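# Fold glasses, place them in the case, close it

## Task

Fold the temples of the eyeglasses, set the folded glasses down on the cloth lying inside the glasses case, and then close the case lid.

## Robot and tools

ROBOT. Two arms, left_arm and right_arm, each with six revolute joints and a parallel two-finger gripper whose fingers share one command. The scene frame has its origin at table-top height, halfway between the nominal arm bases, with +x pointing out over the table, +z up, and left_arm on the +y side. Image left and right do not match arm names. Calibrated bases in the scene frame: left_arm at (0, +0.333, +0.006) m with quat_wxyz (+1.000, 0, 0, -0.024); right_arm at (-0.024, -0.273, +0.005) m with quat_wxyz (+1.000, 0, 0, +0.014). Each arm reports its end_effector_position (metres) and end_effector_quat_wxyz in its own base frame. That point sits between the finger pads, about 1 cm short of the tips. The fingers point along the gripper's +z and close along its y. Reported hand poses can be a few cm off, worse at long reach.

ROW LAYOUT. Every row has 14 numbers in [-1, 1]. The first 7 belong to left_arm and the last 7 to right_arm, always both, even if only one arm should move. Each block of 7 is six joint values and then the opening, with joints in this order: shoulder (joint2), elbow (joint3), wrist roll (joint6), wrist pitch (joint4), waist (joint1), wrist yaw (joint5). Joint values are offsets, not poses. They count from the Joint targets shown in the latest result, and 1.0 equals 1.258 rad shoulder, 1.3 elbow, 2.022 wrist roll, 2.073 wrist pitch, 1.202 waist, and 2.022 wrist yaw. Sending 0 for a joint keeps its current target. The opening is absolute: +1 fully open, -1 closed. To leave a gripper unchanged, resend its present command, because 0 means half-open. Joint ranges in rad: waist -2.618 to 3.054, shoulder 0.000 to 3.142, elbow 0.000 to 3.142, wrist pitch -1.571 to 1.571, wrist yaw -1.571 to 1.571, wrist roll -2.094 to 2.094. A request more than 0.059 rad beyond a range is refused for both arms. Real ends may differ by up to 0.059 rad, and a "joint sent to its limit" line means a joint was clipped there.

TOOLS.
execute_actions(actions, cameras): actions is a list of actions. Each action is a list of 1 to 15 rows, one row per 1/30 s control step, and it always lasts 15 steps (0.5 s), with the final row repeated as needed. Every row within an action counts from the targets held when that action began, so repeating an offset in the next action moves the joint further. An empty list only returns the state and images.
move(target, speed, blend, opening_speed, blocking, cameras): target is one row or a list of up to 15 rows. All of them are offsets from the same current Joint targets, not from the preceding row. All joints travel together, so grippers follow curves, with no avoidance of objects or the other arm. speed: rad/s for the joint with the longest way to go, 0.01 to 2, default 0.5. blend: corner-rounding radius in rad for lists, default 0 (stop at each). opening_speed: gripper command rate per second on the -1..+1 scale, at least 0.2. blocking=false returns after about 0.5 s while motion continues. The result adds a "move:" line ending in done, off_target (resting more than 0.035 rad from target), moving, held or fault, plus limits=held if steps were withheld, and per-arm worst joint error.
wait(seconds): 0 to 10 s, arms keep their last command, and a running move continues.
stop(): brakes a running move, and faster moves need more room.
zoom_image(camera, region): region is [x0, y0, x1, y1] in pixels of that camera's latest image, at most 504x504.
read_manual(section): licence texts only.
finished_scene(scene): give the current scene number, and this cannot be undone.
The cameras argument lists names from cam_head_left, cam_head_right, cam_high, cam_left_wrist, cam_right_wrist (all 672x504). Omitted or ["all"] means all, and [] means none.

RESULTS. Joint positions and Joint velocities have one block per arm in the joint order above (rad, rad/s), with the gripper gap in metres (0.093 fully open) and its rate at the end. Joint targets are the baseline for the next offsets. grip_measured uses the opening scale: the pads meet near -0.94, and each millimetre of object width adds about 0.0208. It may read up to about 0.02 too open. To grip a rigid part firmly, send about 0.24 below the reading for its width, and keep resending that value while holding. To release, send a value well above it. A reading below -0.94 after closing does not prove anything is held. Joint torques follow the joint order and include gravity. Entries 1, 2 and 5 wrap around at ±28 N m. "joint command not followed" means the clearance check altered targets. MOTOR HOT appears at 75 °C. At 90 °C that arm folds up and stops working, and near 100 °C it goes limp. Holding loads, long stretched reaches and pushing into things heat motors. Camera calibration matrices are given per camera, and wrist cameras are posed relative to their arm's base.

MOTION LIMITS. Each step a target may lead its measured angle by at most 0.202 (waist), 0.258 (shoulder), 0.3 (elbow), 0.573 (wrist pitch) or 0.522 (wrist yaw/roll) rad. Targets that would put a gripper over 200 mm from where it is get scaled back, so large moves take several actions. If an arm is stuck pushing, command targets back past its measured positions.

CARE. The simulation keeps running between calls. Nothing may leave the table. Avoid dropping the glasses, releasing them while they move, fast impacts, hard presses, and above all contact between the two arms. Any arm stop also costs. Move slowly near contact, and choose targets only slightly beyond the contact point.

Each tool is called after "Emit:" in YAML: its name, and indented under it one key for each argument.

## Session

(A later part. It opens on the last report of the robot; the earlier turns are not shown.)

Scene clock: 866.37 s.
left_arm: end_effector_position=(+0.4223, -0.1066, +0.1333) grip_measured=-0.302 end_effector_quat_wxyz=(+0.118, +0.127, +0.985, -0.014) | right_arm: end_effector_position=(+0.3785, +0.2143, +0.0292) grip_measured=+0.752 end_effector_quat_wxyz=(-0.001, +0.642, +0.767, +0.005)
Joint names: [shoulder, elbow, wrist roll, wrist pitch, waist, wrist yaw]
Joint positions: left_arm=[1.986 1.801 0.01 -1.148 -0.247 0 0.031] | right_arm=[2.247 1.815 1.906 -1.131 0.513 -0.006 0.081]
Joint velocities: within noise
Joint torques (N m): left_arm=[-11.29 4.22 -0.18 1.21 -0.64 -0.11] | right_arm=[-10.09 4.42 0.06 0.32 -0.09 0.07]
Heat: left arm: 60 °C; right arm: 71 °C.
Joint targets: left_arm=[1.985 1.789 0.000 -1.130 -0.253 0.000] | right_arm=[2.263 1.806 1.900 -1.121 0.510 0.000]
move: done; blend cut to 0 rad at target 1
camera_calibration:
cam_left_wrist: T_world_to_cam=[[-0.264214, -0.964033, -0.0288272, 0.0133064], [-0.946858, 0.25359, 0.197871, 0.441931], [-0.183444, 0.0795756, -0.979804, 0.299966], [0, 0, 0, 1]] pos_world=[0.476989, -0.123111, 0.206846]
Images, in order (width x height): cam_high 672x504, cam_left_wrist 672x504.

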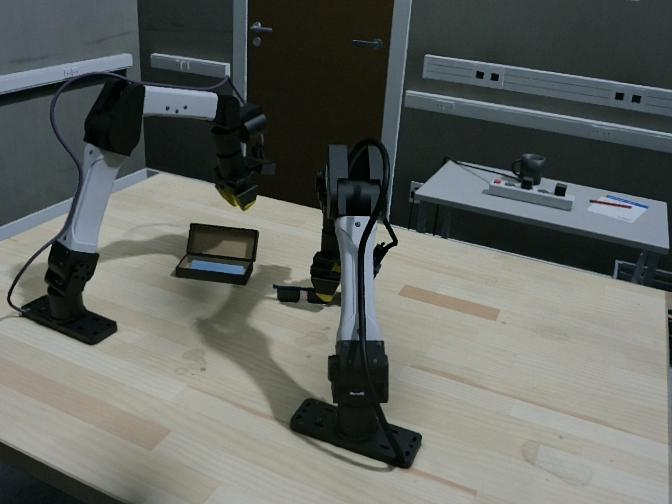

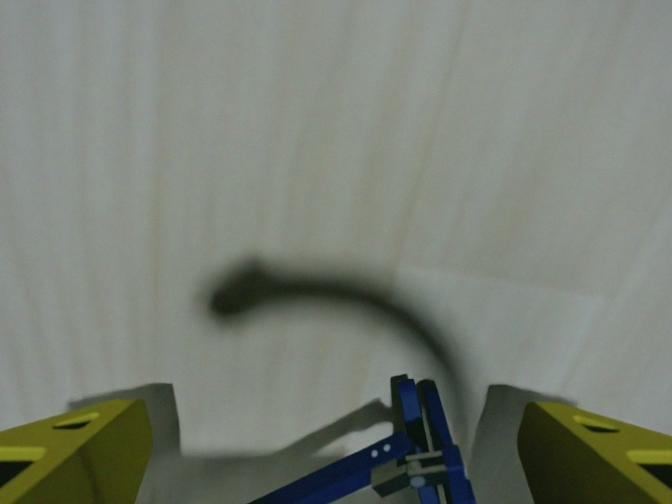

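Emit:
move:
  target: [0,0,0,0,0,0,-0.3,0.0127,0.05,0.0148,-0.0154,0.025,0,0.75]
  speed: 0.2
  cameras: ["cam_left_wrist"]

Scene clock: 877.80 s.
left_arm: end_effector_position=(+0.4223, -0.1066, +0.1333) grip_measured=-0.302 end_effector_quat_wxyz=(+0.118, +0.127, +0.985, -0.014) | right_arm: end_effector_position=(+0.3791, +0.2257, +0.0320) grip_measured=+0.752 end_effector_quat_wxyz=(+0.001, +0.640, +0.769, +0.010)
Joint names: [shoulder, elbow, wrist roll, wrist pitch, waist, wrist yaw]
Joint positions: left_arm=[1.986 1.801 0.01 -1.148 -0.247 0 0.031] | right_arm=[2.26 1.849 1.923 -1.14 0.535 -0.006 0.081]
Joint velocities: within noise
Joint torques (N m): left_arm=[-11.22 4.25 -0.17 1.21 -0.65 -0.11] | right_arm=[-9.96 7.01 0.2 0.12 0.62 0.07]
Heat: left arm: 59 °C; right arm: 73 °C.
Joint targets: left_arm=[1.985 1.789 0.000 -1.130 -0.253 0.000] | right_arm=[2.279 1.872 1.930 -1.153 0.540 0.000]
move: done
camera_calibration:
cam_left_wrist: T_world_to_cam=[[-0.264214, -0.964033, -0.0288272, 0.0133064], [-0.946858, 0.25359, 0.197871, 0.441931], [-0.183444, 0.0795756, -0.979804, 0.299966], [0, 0, 0, 1]] pos_world=[0.476989, -0.123111, 0.206846]
Images, in order (width x height): cam_left_wrist 672x504.

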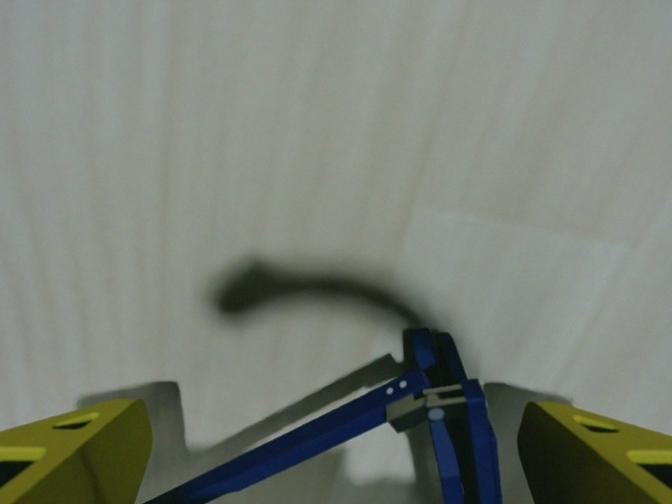

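Emit:
move:
  target: [0,0,0,0,0,0,-0.3,0,0,0,0,0,0,-0.3]
  opening_speed: 0.45
  cameras: ["cam_left_wrist","cam_high"]

Scene clock: 884.93 s.
left_arm: end_effector_position=(+0.4223, -0.1066, +0.1333) grip_measured=-0.302 end_effector_quat_wxyz=(+0.118, +0.127, +0.985, -0.014) | right_arm: end_effector_position=(+0.3779, +0.2250, +0.0320) grip_measured=-0.298 end_effector_quat_wxyz=(+0.000, +0.640, +0.768, +0.007)
Joint names: [shoulder, elbow, wrist roll, wrist pitch, waist, wrist yaw]
Joint positions: left_arm=[1.986 1.801 0.01 -1.148 -0.247 0 0.031] | right_arm=[2.26 1.849 1.925 -1.146 0.535 -0.006 0.031]
Joint velocities: within noise
Joint torques (N m): left_arm=[-11.26 4.25 -0.17 1.21 -0.65 -0.11] | right_arm=[-9.95 7.01 0.2 0.17 0.61 0.07]
Heat: left arm: 58 °C; right arm: 72 °C.
Joint targets: left_arm=[1.985 1.789 0.000 -1.130 -0.253 0.000] | right_arm=[2.279 1.872 1.930 -1.153 0.540 0.000]
move: done
camera_calibration:
cam_left_wrist: T_world_to_cam=[[-0.264214, -0.964033, -0.0288272, 0.0133064], [-0.946858, 0.25359, 0.197871, 0.441931], [-0.183444, 0.0795756, -0.979804, 0.299966], [0, 0, 0, 1]] pos_world=[0.476989, -0.123111, 0.206846]
Images, in order (width x height): cam_high 672x504, cam_left_wrist 672x504.

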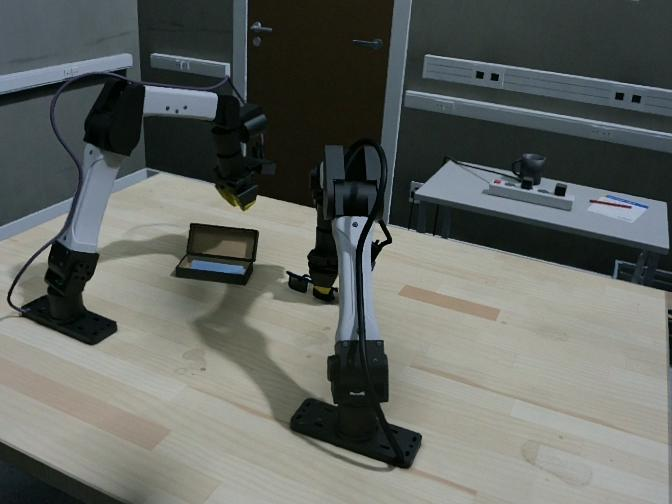

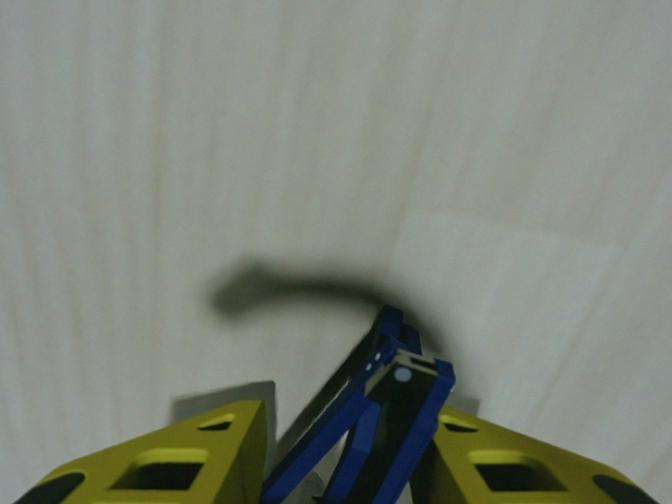

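Emit:
move:
  target: [0,0,0,0,0,0,-0.3,0,0,0,0,0,0,-0.7]
  opening_speed: 0.3
  cameras: ["cam_left_wrist","cam_high"]

Emit:
zoom_image:
  camera: "cam_high"
  region: [240, 220, 360, 320]

Scene clock: 892.10 s.
left_arm: end_effector_position=(+0.4223, -0.1066, +0.1333) grip_measured=-0.302 end_effector_quat_wxyz=(+0.118, +0.127, +0.985, -0.014) | right_arm: end_effector_position=(+0.3779, +0.2250, +0.0320) grip_measured=-0.695 end_effector_quat_wxyz=(+0.000, +0.640, +0.768, +0.007)
Joint names: [shoulder, elbow, wrist roll, wrist pitch, waist, wrist yaw]
Joint positions: left_arm=[1.986 1.801 0.01 -1.148 -0.247 0 0.031] | right_arm=[2.26 1.849 1.925 -1.146 0.535 -0.006 0.012]
Joint velocities: within noise
Joint torques (N m): left_arm=[-11.25 4.26 -0.17 1.2 -0.65 -0.11] | right_arm=[-9.96 6.99 0.2 0.17 0.61 0.07]
Heat: left arm: 58 °C; right arm: 71 °C.
Joint targets: left_arm=[1.985 1.789 0.000 -1.130 -0.253 0.000] | right_arm=[2.279 1.872 1.930 -1.153 0.540 0.000]
move: done
camera_calibration:
cam_left_wrist: T_world_to_cam=[[-0.264214, -0.964033, -0.0288272, 0.0133064], [-0.946858, 0.25359, 0.197871, 0.441931], [-0.183444, 0.0795756, -0.979804, 0.299966], [0, 0, 0, 1]] pos_world=[0.476989, -0.123111, 0.206846]
Images, in order (width x height): cam_high 672x504, cam_left_wrist 672x504.

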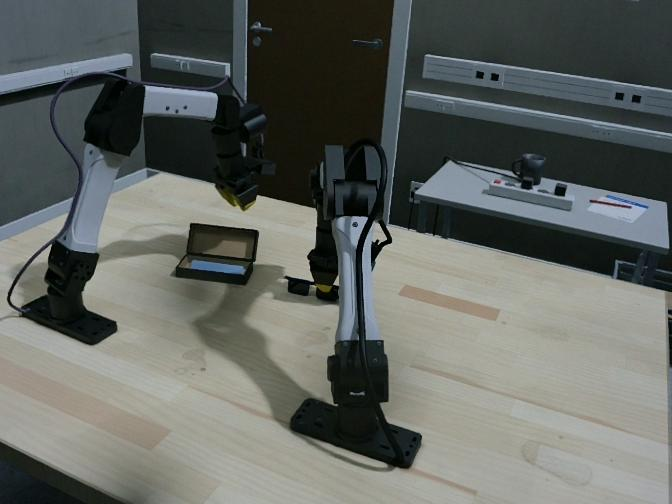

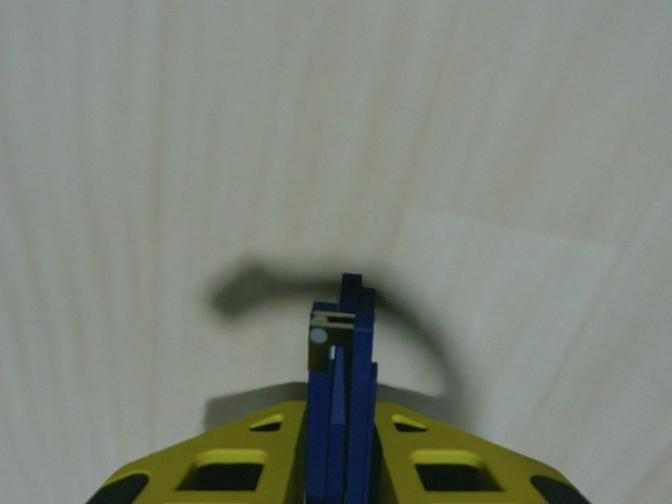

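Scaled by 4.200 from the camera's 672x504 image, which has a finer 960x720 frame.

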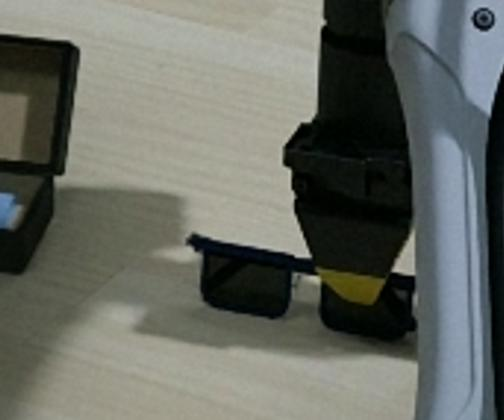

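Emit:
move:
  target:
    - [0,0,0,0,0,0,-0.3,0,0,0,0,0,0,-0.88]
    - [0,0,0,0,0,0,-0.3,0,0,0,0,0,0,-0.4]
    - [0,0,0,0,0,0,-0.3,0,0.25,0,-0.165,0,0,-0.4]
    - [0,0,0,0,0,0,-0.3,-0.85,-0.58,-0.95,0.06,-0.45,0,-0.4]
  opening_speed: 0.5
  speed: [0.3,0.3,0.4,1.0]
  blend: [0,0,0.05,0]

Emit:
zoom_image:
  camera: "cam_high"
  region: [240, 220, 360, 320]

Emit:
zoom_image:
  camera: "cam_head_left"
  region: [180, 130, 380, 240]

Scene clock: 907.30 s.
left_arm: end_effector_position=(+0.4223, -0.1066, +0.1333) grip_measured=-0.302 end_effector_quat_wxyz=(+0.118, +0.127, +0.985, -0.014) | right_arm: end_effector_position=(+0.2818, +0.0026, +0.1785) grip_measured=-0.402 end_effector_quat_wxyz=(+0.216, +0.004, +0.976, +0.005)
Joint names: [shoulder, elbow, wrist roll, wrist pitch, waist, wrist yaw]
Joint positions: left_arm=[1.986 1.801 0.01 -1.148 -0.247 0 0.031] | right_arm=[1.223 1.128 0.016 -1.04 0.006 -0.005 0.026]
Joint velocities: within noise
Joint torques (N m): left_arm=[-11.26 4.22 -0.18 1.2 -0.61 -0.11] | right_arm=[-4.81 5.14 0.05 1.32 -0.4 0.01]
Heat: left arm: 57 °C; right arm: 72 °C.
Joint targets: left_arm=[1.985 1.789 0.000 -1.130 -0.253 0.000] | right_arm=[1.209 1.117 0.009 -1.028 -0.001 0.000]
move: done
camera_calibration:
cam_left_wrist: T_world_to_cam=[[-0.264214, -0.964033, -0.0288272, 0.0133064], [-0.946858, 0.25359, 0.197871, 0.441931], [-0.183444, 0.0795756, -0.979804, 0.299966], [0, 0, 0, 1]] pos_world=[0.476989, -0.123111, 0.206846]
cam_right_wrist: T_world_to_cam=[[0.00262077, -0.999973, 0.00685275, -0.0000449692], [-0.999929, -0.00254107, 0.011613, 0.319701], [-0.0115952, -0.0068827, -0.999909, 0.260483], [0, 0, 0, 1]] pos_world=[0.322699, 0.00256024, 0.256747]

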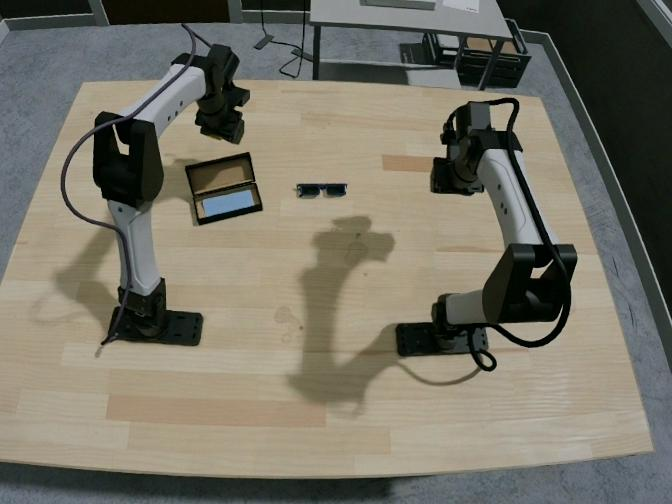

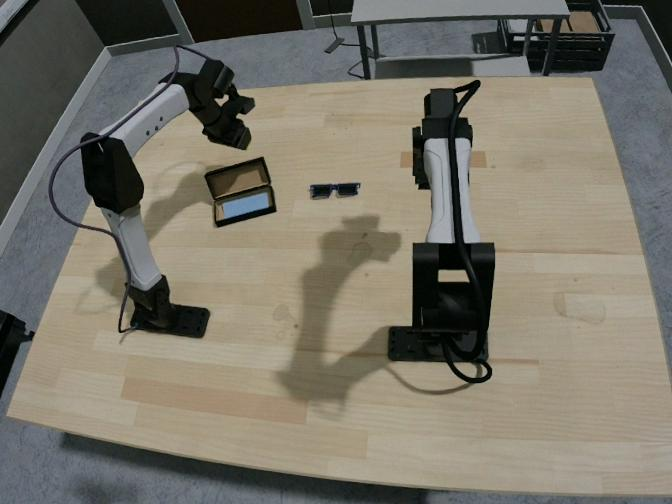

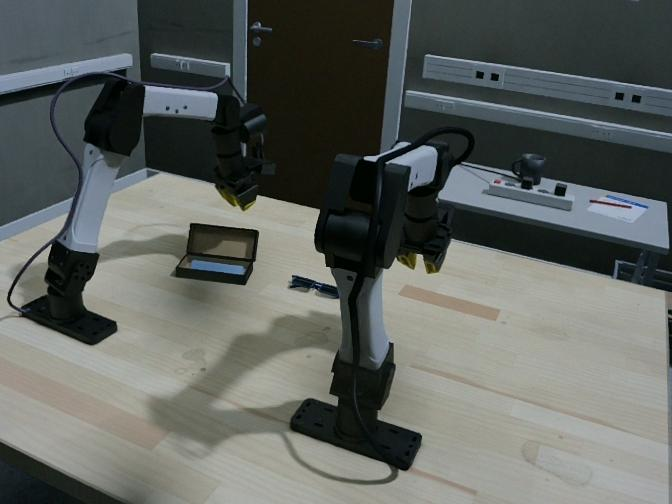

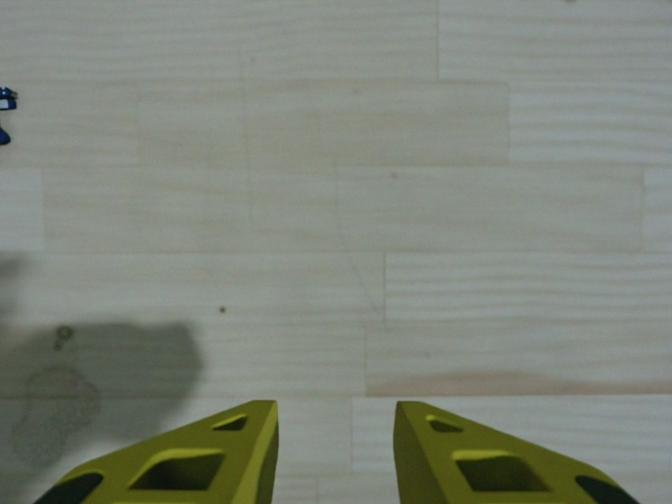

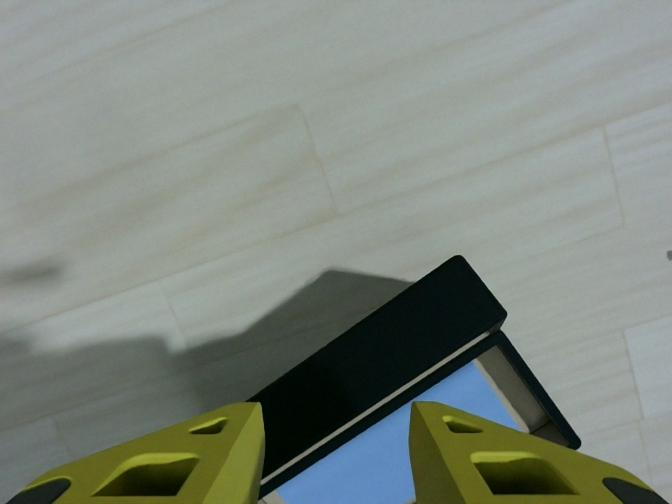

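Scaled by 4.200 from the camera's 672x504 image, which has a finer 960x720 frame.

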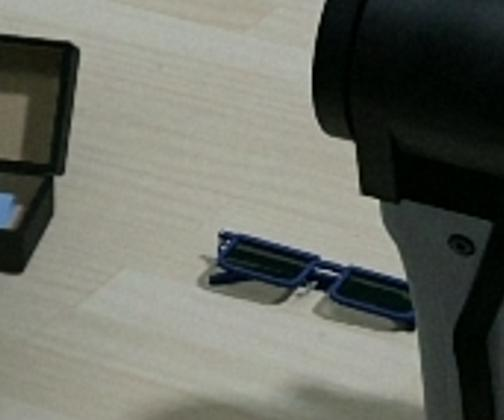

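Scaled by 2.520 from the camera's 672x504 image, which has a finer 960x720 frame.

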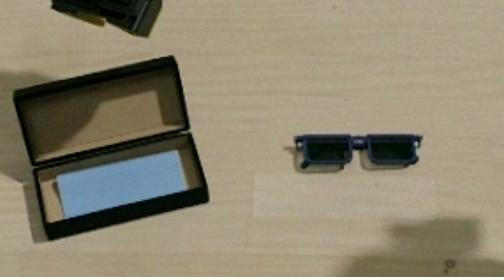

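Emit:
move:
  target: [0,0,0,0,0,0,-0.3,0.9706,0.91,-0.5089,-0.1954,0.4817,0,0.5]
  speed: 1.0
  opening_speed: 1.5
  cameras: ["cam_left_wrist"]

Scene clock: 964.57 s.
left_arm: end_effector_position=(+0.4223, -0.1066, +0.1333) grip_measured=-0.302 end_effector_quat_wxyz=(+0.118, +0.127, +0.985, -0.014) | right_arm: end_effector_position=(+0.3916, +0.2605, +0.0681) grip_measured=+0.498 end_effector_quat_wxyz=(-0.001, +0.717, -0.697, -0.002)
Joint names: [shoulder, elbow, wrist roll, wrist pitch, waist, wrist yaw]
Joint positions: left_arm=[1.986 1.801 0.01 -1.148 -0.247 0 0.031] | right_arm=[2.424 2.277 -1.013 -1.423 0.586 -0.004 0.069]
Joint velocities: within noise
Joint torques (N m): left_arm=[-11.28 4.23 -0.17 1.2 -0.65 -0.11] | right_arm=[-12.04 7.09 0.05 0.19 -0.44 -0.06]
Heat: left arm: 57 °C; right arm: 63 °C.
Joint targets: left_arm=[1.985 1.789 0.000 -1.130 -0.253 0.000] | right_arm=[2.431 2.300 -1.020 -1.434 0.578 0.000]
move: done
camera_calibration:
cam_left_wrist: T_world_to_cam=[[-0.264214, -0.964033, -0.0288272, 0.0133064], [-0.946858, 0.25359, 0.197871, 0.441931], [-0.183444, 0.0795756, -0.979804, 0.299966], [0, 0, 0, 1]] pos_world=[0.476989, -0.123111, 0.206846]
Images, in order (width x height): cam_left_wrist 672x504.

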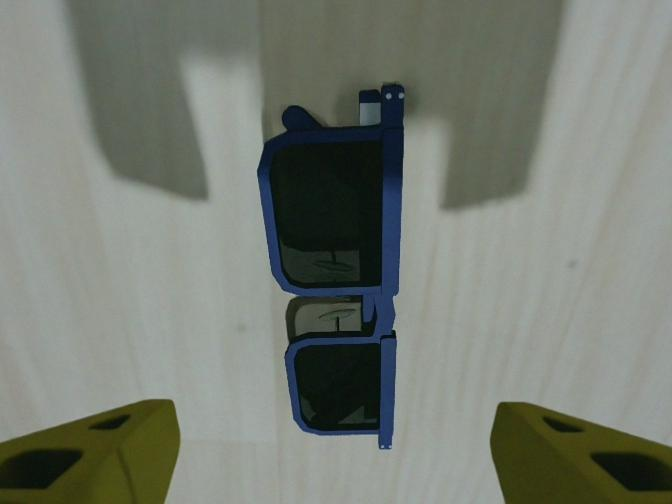

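Emit:
move:
  target:
    - [0,0,0,0,0,0,-0.3,-0.12,-0.1154,-0.0287,0.0357,-0.0483,0,0.5]
    - [0,0,0,0,0,0,-0.3,-0.0429,-0.26,-0.0287,0.1355,-0.0483,0,0.5]
  speed: [0.4,0.3]
  cameras: ["cam_left_wrist","cam_high"]

Scene clock: 989.87 s.
left_arm: end_effector_position=(+0.4223, -0.1066, +0.1333) grip_measured=-0.302 end_effector_quat_wxyz=(+0.118, +0.127, +0.985, -0.014) | right_arm: end_effector_position=(+0.3986, +0.2289, +0.0160) grip_measured=+0.498 end_effector_quat_wxyz=(-0.004, +0.714, -0.700, -0.001)
Joint names: [shoulder, elbow, wrist roll, wrist pitch, waist, wrist yaw]
Joint positions: left_arm=[1.986 1.801 0.01 -1.148 -0.247 0 0.031] | right_arm=[2.366 1.968 -1.072 -1.164 0.52 -0.004 0.069]
Joint velocities: within noise
Joint torques (N m): left_arm=[-11.26 4.22 -0.17 1.2 -0.64 -0.11] | right_arm=[-11.4 4.82 0.06 0.4 0.2 -0.06]
Heat: left arm: 56 °C; right arm: 77 °C. Fold the right arm in close to its base, or ease its load, before you think long.
Joint targets: left_arm=[1.985 1.789 0.000 -1.130 -0.253 0.000] | right_arm=[2.376 1.962 -1.078 -1.153 0.520 0.000]
MOTOR HOT: the shoulder of the right arm reports 77 °C; the controller's stop level is 90 °C. To cool a motor, set the load down, stop pushing, or move to a pose that needs little force.
move: done
camera_calibration:
cam_left_wrist: T_world_to_cam=[[-0.263857, -0.964134, -0.0287375, 0.0131331], [-0.946947, 0.253256, 0.19787, 0.441934], [-0.183495, 0.0794222, -0.979807, 0.299972], [0, 0, 0, 1]] pos_world=[0.476996, -0.123085, 0.206846]
Images, in order (width x height): cam_high 672x504, cam_left_wrist 672x504.

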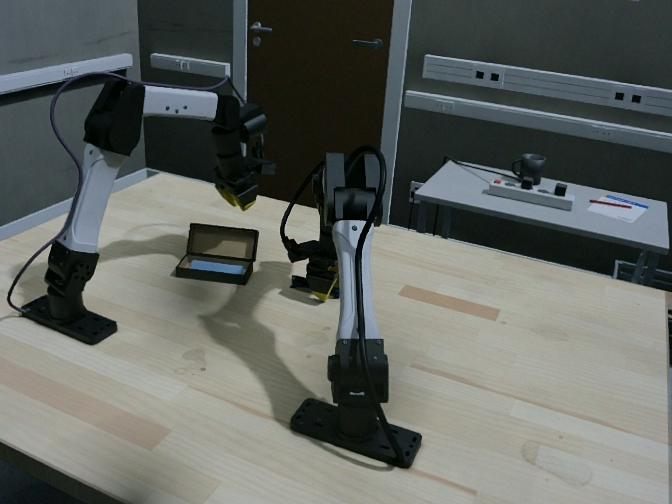

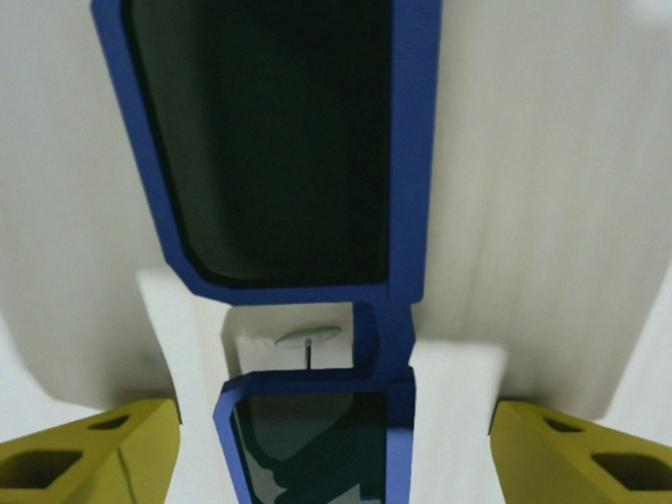

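Emit:
move:
  target:
    - [0,0,0,0,0,0,-0.3,-0.005,-0.0223,0,0.0072,0,0,0.5]
    - [0,0,0,0,0,0,-0.3,-0.005,-0.0223,0,0.0072,0,0,-0.5]
    - [0,0,0,0,0,0,-0.3,-0.005,0.1154,0,-0.0868,0,0,-0.5]
  speed: 0.3
  opening_speed: 0.6
  cameras: ["cam_left_wrist","cam_high"]

Scene clock: 1016.93 s.
left_arm: end_effector_position=(+0.4223, -0.1066, +0.1333) grip_measured=-0.302 end_effector_quat_wxyz=(+0.118, +0.127, +0.985, -0.014) | right_arm: end_effector_position=(+0.3945, +0.2248, +0.0468) grip_measured=-0.287 end_effector_quat_wxyz=(+0.014, +0.715, -0.699, -0.001)
Joint names: [shoulder, elbow, wrist roll, wrist pitch, waist, wrist yaw]
Joint positions: left_arm=[1.986 1.801 0.01 -1.148 -0.247 0 0.031] | right_arm=[2.366 2.09 -1.072 -1.321 0.52 0.005 0.031]
Joint velocities: within noise
Joint torques (N m): left_arm=[-11.26 4.22 -0.17 1.2 -0.62 -0.11] | right_arm=[-11.89 7.04 0.06 0.1 0.17 -0.13]
Heat: left arm: 57 °C; right arm: 76 °C. Fold the right arm in close to its base, or ease its load, before you think long.
Joint targets: left_arm=[1.985 1.789 0.000 -1.130 -0.253 0.000] | right_arm=[2.370 2.113 -1.078 -1.332 0.520 0.000]
MOTOR HOT: still on. The shoulder of the right arm reports 76 °C.
move: done
camera_calibration:
cam_left_wrist: T_world_to_cam=[[-0.263857, -0.964134, -0.0287375, 0.0131331], [-0.946947, 0.253256, 0.19787, 0.441934], [-0.183495, 0.0794222, -0.979807, 0.299972], [0, 0, 0, 1]] pos_world=[0.476996, -0.123085, 0.206846]
Images, in order (width x height): cam_high 672x504, cam_left_wrist 672x504.

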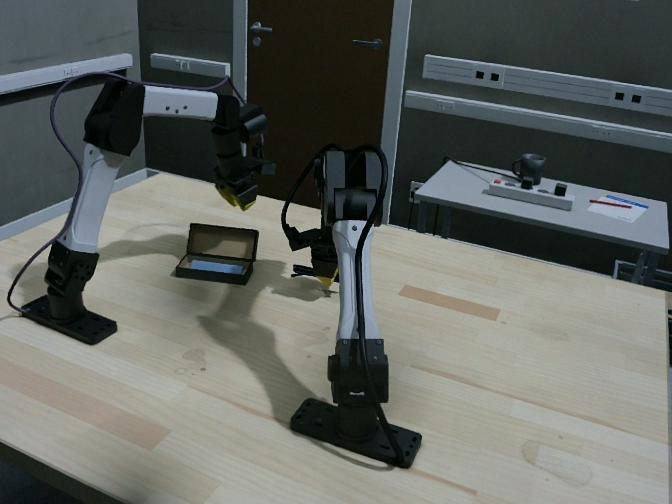

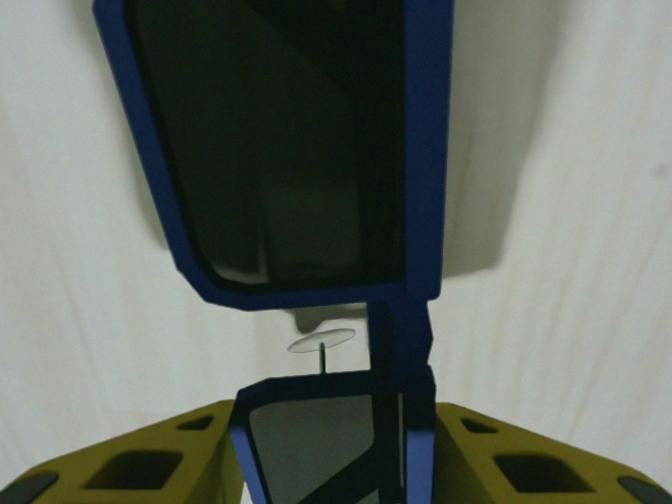

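Emit:
move:
  target:
    - [0,0,0,0,0,0,-0.3,-0.1987,-0.1931,0,0.0381,0.1913,0,-0.5]
    - [0,0,0,0,0,0,-0.3,-0.1137,-0.3085,0,0.1400,0.1913,0,-0.5]
  speed: [0.5,0.3]
  cameras: ["cam_left_wrist","cam_high","cam_head_left"]

Emit:
zoom_image:
  camera: "cam_high"
  region: [200, 220, 350, 330]

Scene clock: 1025.43 s.
left_arm: end_effector_position=(+0.4223, -0.1066, +0.1333) grip_measured=-0.302 end_effector_quat_wxyz=(+0.118, +0.127, +0.985, -0.014) | right_arm: end_effector_position=(+0.3109, +0.2921, +0.0166) grip_measured=-0.288 end_effector_quat_wxyz=(-0.007, +0.792, -0.610, +0.004)
Joint names: [shoulder, elbow, wrist roll, wrist pitch, waist, wrist yaw]
Joint positions: left_arm=[1.986 1.801 0.01 -1.148 -0.247 0 0.031] | right_arm=[2.218 1.716 -1.072 -1.054 0.756 0.005 0.031]
Joint velocities: within noise
Joint torques (N m): left_arm=[-11.26 4.21 -0.18 1.2 -0.65 -0.11] | right_arm=[-10.37 4.74 0.07 0.43 -0.35 -0.13]
Heat: left arm: 57 °C; right arm: 78 °C. Fold the right arm in close to its base, or ease its load, before you think long.
Joint targets: left_arm=[1.985 1.789 0.000 -1.130 -0.253 0.000] | right_arm=[2.227 1.711 -1.078 -1.042 0.750 0.000]
MOTOR HOT: still on. The shoulder of the right arm reports 78 °C.
move: done
camera_calibration:
cam_left_wrist: T_world_to_cam=[[-0.263857, -0.964134, -0.0287375, 0.0131331], [-0.946947, 0.253256, 0.19787, 0.441934], [-0.183495, 0.0794222, -0.979807, 0.299972], [0, 0, 0, 1]] pos_world=[0.476996, -0.123085, 0.206846]
Images, in order (width x height): cam_head_left 672x504, cam_high 672x504, cam_left_wrist 672x504.

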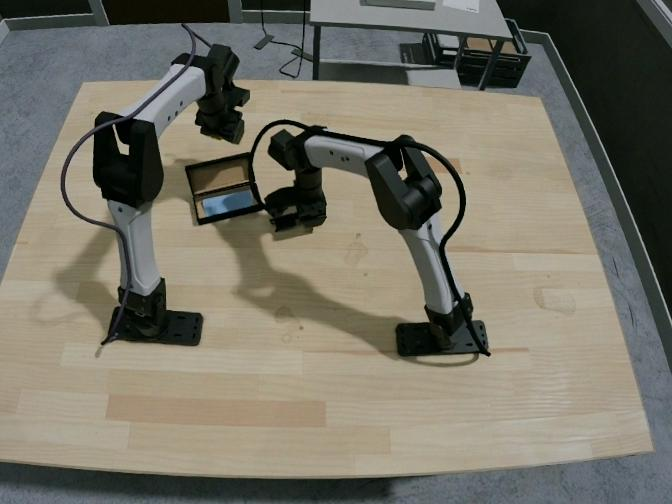

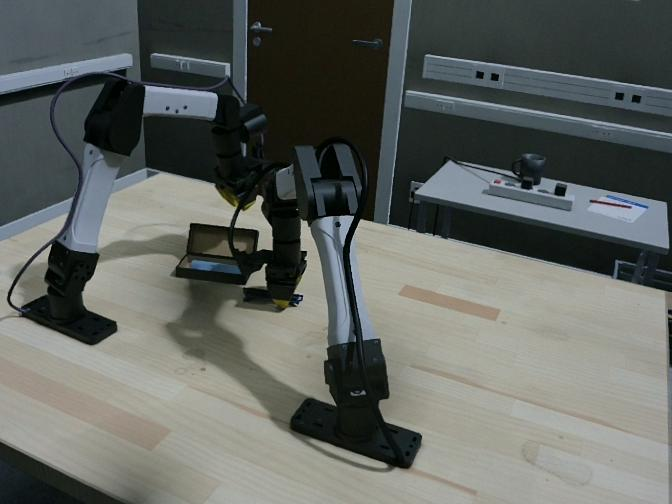

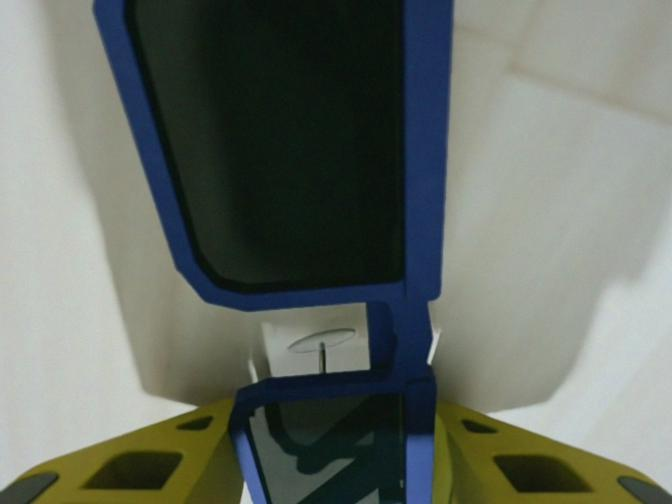

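Scaled by 3.360 from the camera's 672x504 image, which has a finer 960x720 frame.

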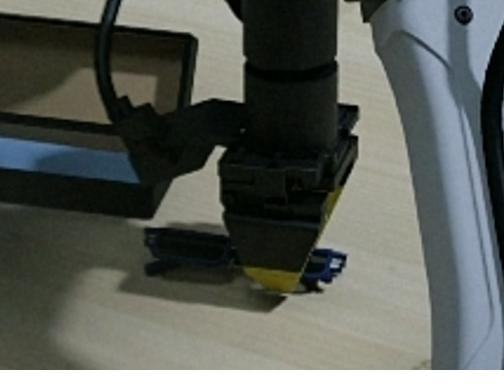

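Emit:
move:
  target:
    - [0,0,0,0,0,0,-0.3,0,-0.02,0,0.0096,0,0,-0.5]
    - [0,0,0,0,0,0,-0.3,0,-0.02,0,0.0096,0,0,0.1]
    - [0,0,0,0,0,0,-0.3,0,0.15,0,-0.1,0,0,0.1]
    - [0,0,0,0,0,0,-0.3,-0.809,-0.457,0.533,0,-0.624,0,0.1]
  speed: [0.2,0.3,0.3,1.0]
  opening_speed: 0.5
  blend: [0,0,0.04,0]

Emit:
zoom_image:
  camera: "cam_high"
  region: [160, 210, 360, 330]

Emit:
zoom_image:
  camera: "cam_head_left"
  region: [180, 140, 380, 250]

Emit:
zoom_image:
  camera: "cam_head_right"
  region: [190, 140, 390, 250]

Scene clock: 1039.53 s.
left_arm: end_effector_position=(+0.4223, -0.1066, +0.1333) grip_measured=-0.302 end_effector_quat_wxyz=(+0.118, +0.127, +0.985, -0.014) | right_arm: end_effector_position=(+0.2783, +0.0014, +0.1785) grip_measured=+0.098 end_effector_quat_wxyz=(+0.212, -0.006, +0.977, -0.001)
Joint names: [shoulder, elbow, wrist roll, wrist pitch, waist, wrist yaw]
Joint positions: left_arm=[1.986 1.801 0.01 -1.148 -0.247 0 0.031] | right_arm=[1.217 1.128 -0.007 -1.054 0.006 0.002 0.05]
Joint velocities: within noise
Joint torques (N m): left_arm=[-11.29 4.21 -0.18 1.2 -0.64 -0.11] | right_arm=[-4.23 5.14 0.22 1.29 -0.38 -0.05]
Heat: left arm: 57 °C; right arm: 81 °C. Fold the right arm in close to its base, or ease its load, before you think long.
Joint targets: left_arm=[1.985 1.789 0.000 -1.130 -0.253 0.000] | right_arm=[1.210 1.117 0.000 -1.042 0.000 0.000]
MOTOR HOT: still on. The shoulder of the right arm reports 81 °C.
move: done
camera_calibration:
cam_left_wrist: T_world_to_cam=[[-0.263857, -0.964134, -0.0287375, 0.0131331], [-0.946947, 0.253256, 0.19787, 0.441934], [-0.183495, 0.0794222, -0.979807, 0.299972], [0, 0, 0, 1]] pos_world=[0.476996, -0.123085, 0.206846]
cam_right_wrist: T_world_to_cam=[[0.0210697, -0.999503, 0.0234659, -0.00933611], [-0.999587, -0.0206006, 0.0200543, 0.314555], [-0.0195609, -0.0238788, -0.999523, 0.262626], [0, 0, 0, 1]] pos_world=[0.319759, 0.00341977, 0.256412]

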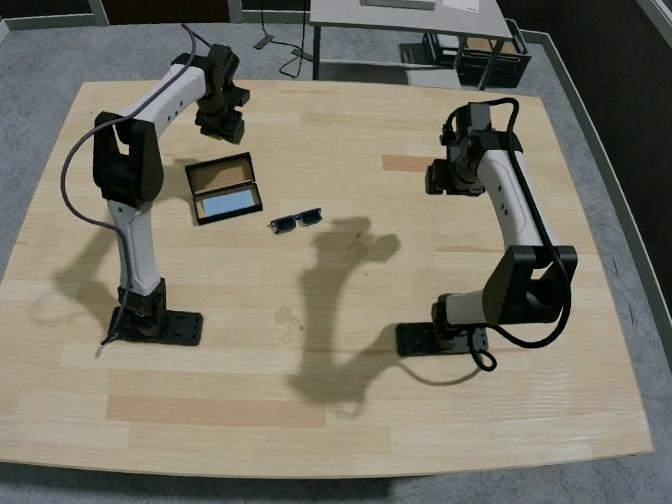

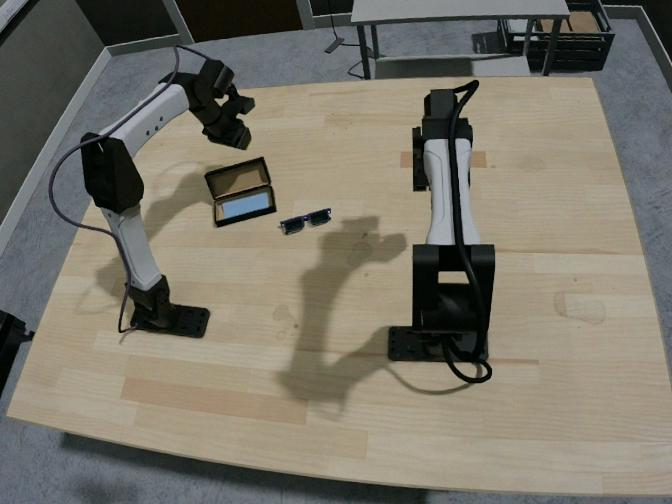

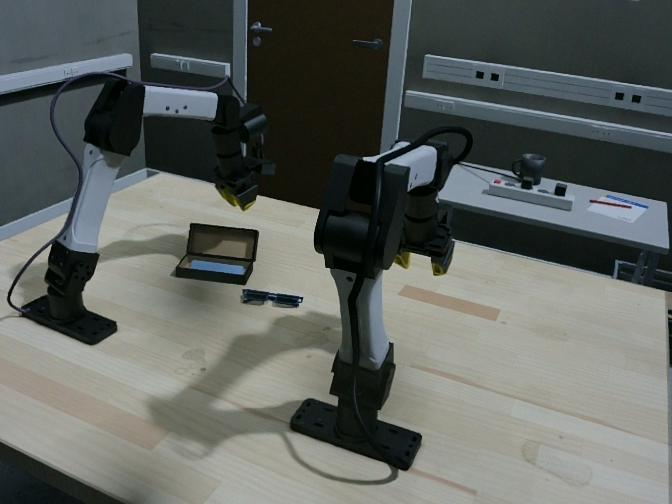

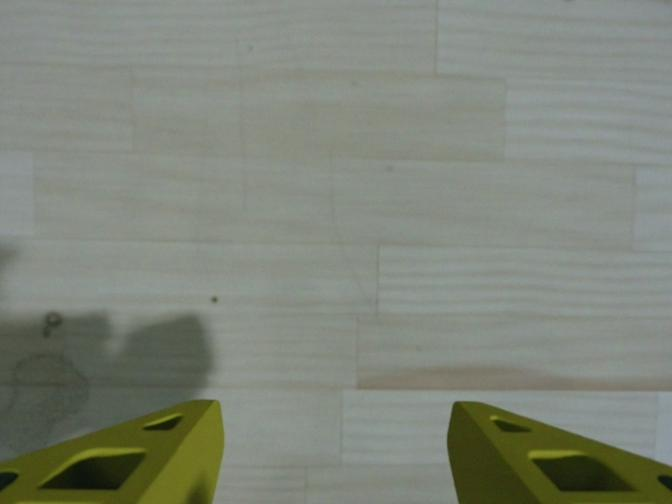

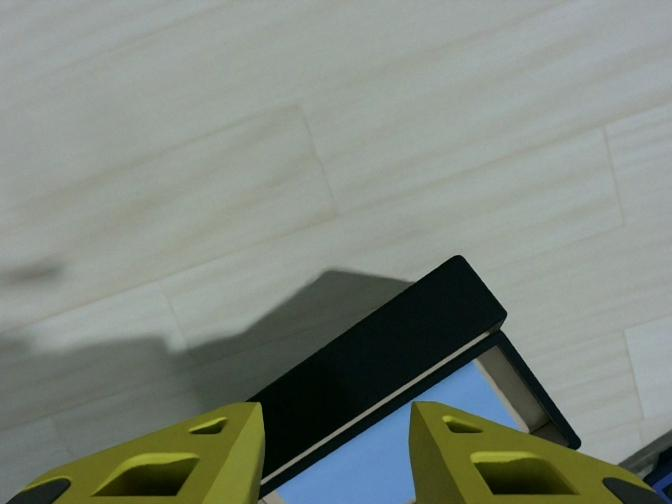

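Scaled by 2.520 from the camera's 672x504 image, which has a finer 960x720 frame.

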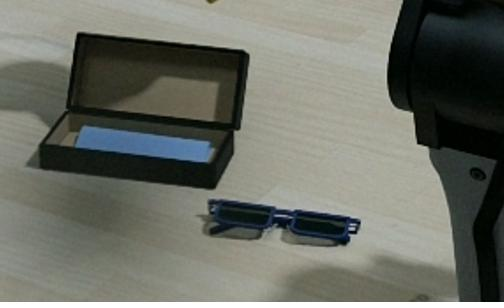

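Scaled by 2.520 from the camera's 672x504 image, which has a finer 960x720 frame.

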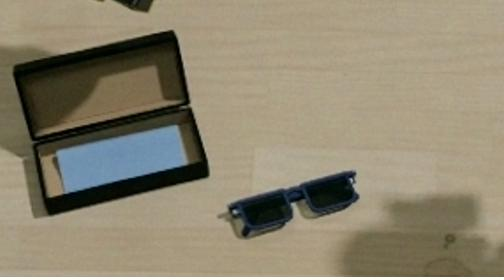

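Scaled by 2.520 from the camera's 672x504 image, which has a finer 960x720 frame.

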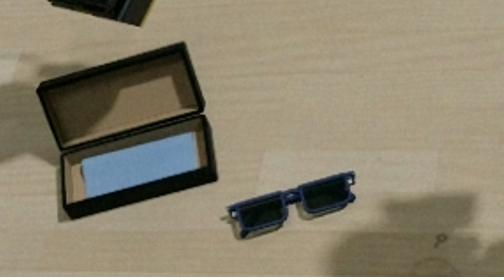

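Emit:
move:
  target:
    - [0,0,0.2572,0,-0.28,0,0.4,0,0,0,0,0,0,0.1]
    - [0.0326,-0.1423,0.2572,-0.0241,-0.3968,0,0.4,0,0,0,0,0,0,0.1]
  speed: 0.8
  opening_speed: 1.0
  blend: 0.05
  cameras: ["cam_right_wrist"]

Scene clock: 1069.47 s.
left_arm: end_effector_position=(+0.2814, -0.2546, +0.0664) grip_measured=+0.398 end_effector_quat_wxyz=(-0.008, +0.583, +0.813, +0.001) | right_arm: end_effector_position=(+0.2785, +0.0014, +0.1786) grip_measured=+0.098 end_effector_quat_wxyz=(+0.213, -0.006, +0.977, -0.001)
Joint names: [shoulder, elbow, wrist roll, wrist pitch, waist, wrist yaw]
Joint positions: left_arm=[2.02 1.61 0.509 -1.176 -0.736 0 0.064] | right_arm=[1.217 1.128 -0.007 -1.053 0.006 0.002 0.05]
Joint velocities: within noise
Joint torques (N m): left_arm=[-10.24 4.31 0.04 0.4 0.25 -0.08] | right_arm=[-4.25 5.15 0.21 1.3 -0.38 -0.06]
Heat: left arm: 57 °C; right arm: 69 °C.
Joint targets: left_arm=[2.026 1.604 0.520 -1.180 -0.730 0.000] | right_arm=[1.210 1.117 0.000 -1.042 0.000 0.000]
MOTOR HOT: cleared for the motors of the right arm.
move: done
camera_calibration:
cam_right_wrist: T_world_to_cam=[[0.0203492, -0.999525, 0.0231658, -0.00908819], [-0.999623, -0.0199131, 0.0189041, 0.31502], [-0.0184339, -0.0235418, -0.999553, 0.262437], [0, 0, 0, 1]] pos_world=[0.319924, 0.00336739, 0.256575]
Images, in order (width x height): cam_right_wrist 672x504.

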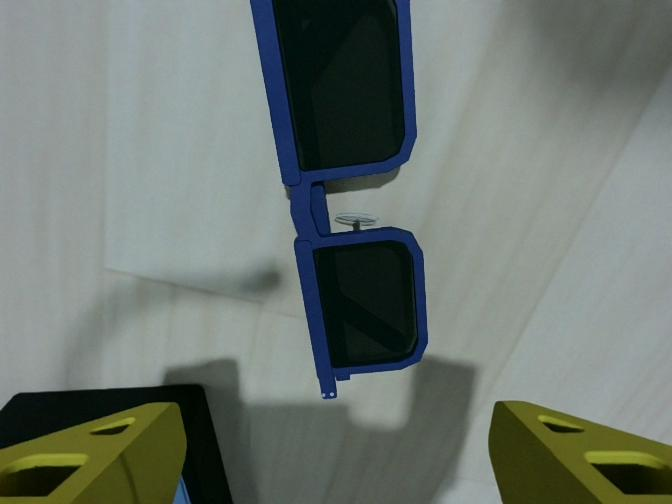

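Emit:
move:
  target:
    - [0.015,-0.02,-0.0697,0.02,-0.02,0,0.4,0,0,0,0,0,0,0.1]
    - [0.0302,-0.1431,-0.0697,0.1196,-0.02,0,0.4,0,0,0,0,0,0,0.1]
  speed: 0.25
  blend: 0.02
  cameras: ["cam_right_wrist","cam_high"]

Emit:
zoom_image:
  camera: "cam_high"
  region: [210, 240, 330, 330]

Scene clock: 1093.30 s.
left_arm: end_effector_position=(+0.2759, -0.2562, +0.0126) grip_measured=+0.398 end_effector_quat_wxyz=(+0.002, +0.539, +0.842, +0.000) | right_arm: end_effector_position=(+0.2786, +0.0014, +0.1786) grip_measured=+0.098 end_effector_quat_wxyz=(+0.213, -0.006, +0.977, -0.001)
Joint names: [shoulder, elbow, wrist roll, wrist pitch, waist, wrist yaw]
Joint positions: left_arm=[2.047 1.429 0.389 -0.948 -0.749 0 0.064] | right_arm=[1.217 1.128 -0.007 -1.053 0.006 0.002 0.05]
Joint velocities: within noise
Joint torques (N m): left_arm=[-9.17 3.78 -0.18 0.66 -0.64 -0.09] | right_arm=[-4.25 5.15 0.21 1.29 -0.39 -0.06]
Heat: left arm: 56 °C; right arm: 64 °C.
Joint targets: left_arm=[2.064 1.418 0.379 -0.932 -0.754 0.000] | right_arm=[1.210 1.117 0.000 -1.042 0.000 0.000]
move: done
camera_calibration:
cam_right_wrist: T_world_to_cam=[[0.0203404, -0.999525, 0.0231711, -0.00908873], [-0.99963, -0.0199131, 0.0185228, 0.315173], [-0.0180526, -0.0235393, -0.99956, 0.262372], [0, 0, 0, 1]] pos_world=[0.319978, 0.00336774, 0.25663]
Images, in order (width x height): cam_high 672x504, cam_right_wrist 672x504.

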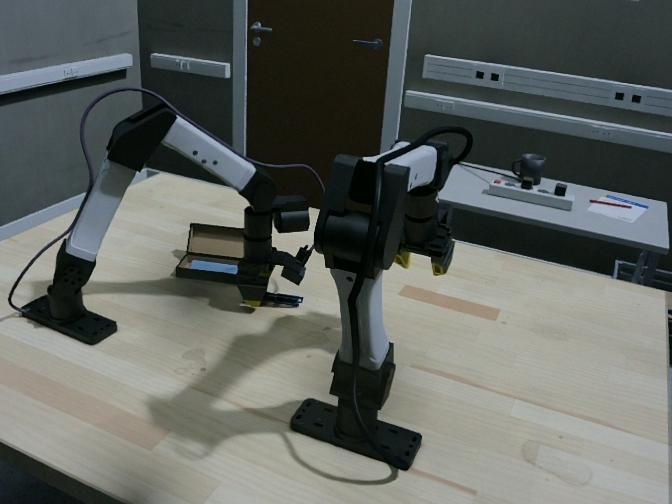

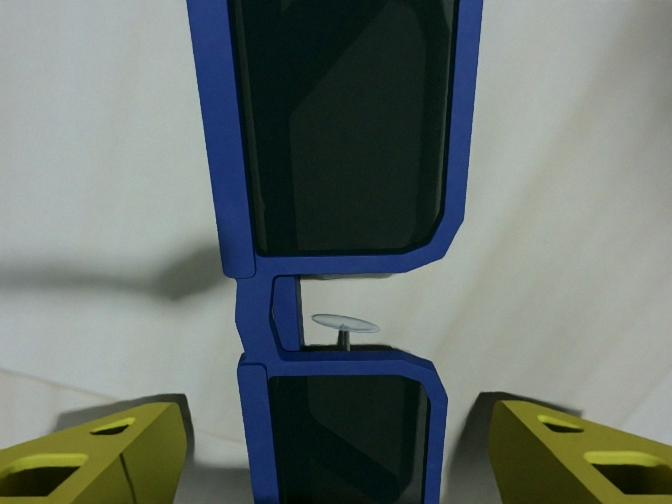

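Scaled by 4.200 from the camera's 672x504 image, which has a finer 960x720 frame.

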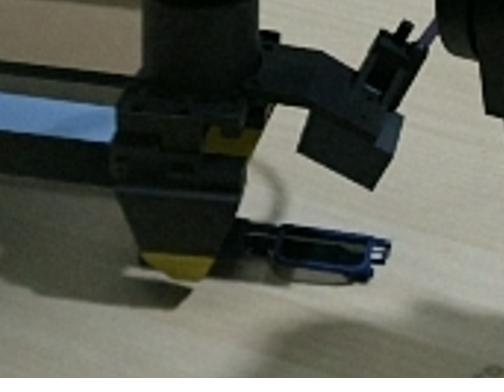

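Emit:
move:
  target:
    - [0.001,-0.0125,0,0.0085,0,0,0.4,0,0,0,0,0,0,0.1]
    - [0.001,-0.0125,0,0.0085,0,0,-0.45,0,0,0,0,0,0,0.1]
    - [0.001,0.1,0,-0.07,0,0,-0.45,0,0,0,0,0,0,0.1]
  speed: 0.25
  opening_speed: 0.5
  cameras: ["cam_right_wrist","cam_high"]

Emit:
zoom_image:
  camera: "cam_high"
  region: [210, 240, 330, 330]

Scene clock: 1108.77 s.
left_arm: end_effector_position=(+0.2758, -0.2561, +0.0338) grip_measured=-0.348 end_effector_quat_wxyz=(-0.013, +0.539, +0.842, +0.003) | right_arm: end_effector_position=(+0.2786, +0.0014, +0.1786) grip_measured=+0.098 end_effector_quat_wxyz=(+0.213, -0.006, +0.977, -0.001)
Joint names: [shoulder, elbow, wrist roll, wrist pitch, waist, wrist yaw]
Joint positions: left_arm=[2.047 1.518 0.389 -1.068 -0.749 0 0.028] | right_arm=[1.217 1.128 -0.007 -1.053 0.006 0.002 0.05]
Joint velocities: within noise
Joint torques (N m): left_arm=[-9.18 7.2 -0.17 0.34 -0.64 -0.09] | right_arm=[-4.25 5.14 0.21 1.29 -0.38 -0.06]
Heat: left arm: 56 °C; right arm: 62 °C.
Joint targets: left_arm=[2.065 1.548 0.379 -1.077 -0.754 0.000] | right_arm=[1.210 1.117 0.000 -1.042 0.000 0.000]
move: done
camera_calibration:
cam_right_wrist: T_world_to_cam=[[0.0203404, -0.999525, 0.0231711, -0.00908873], [-0.99963, -0.0199131, 0.0185228, 0.315173], [-0.0180526, -0.0235393, -0.99956, 0.262372], [0, 0, 0, 1]] pos_world=[0.319978, 0.00336774, 0.25663]
Images, in order (width x height): cam_high 672x504, cam_right_wrist 672x504.

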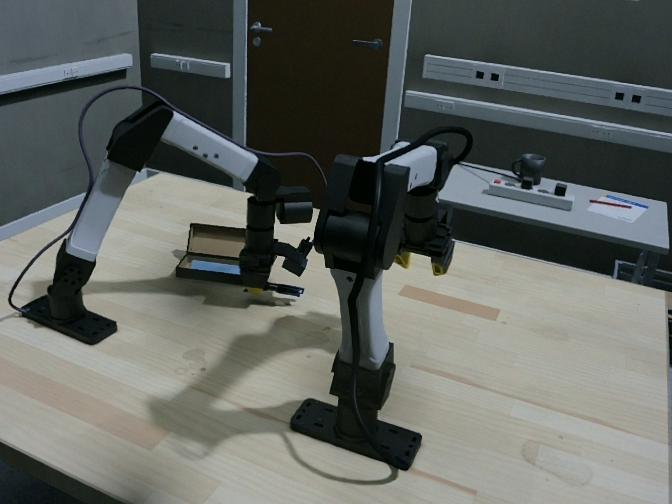

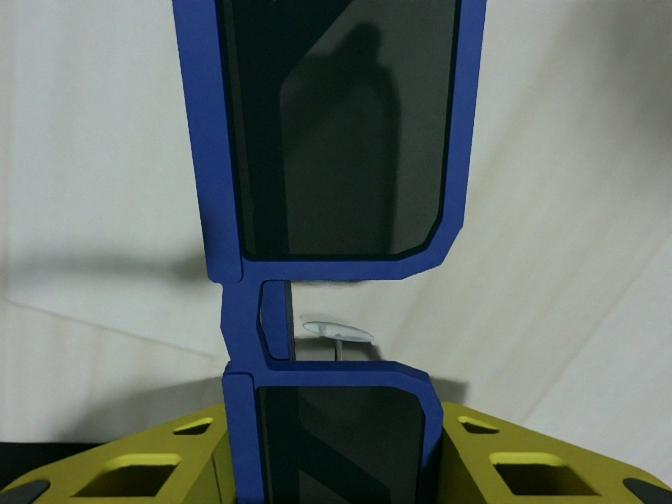

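Scaled by 4.200 from the camera's 672x504 image, which has a finer 960x720 frame.

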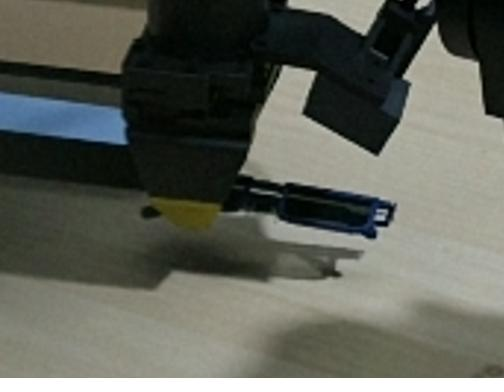

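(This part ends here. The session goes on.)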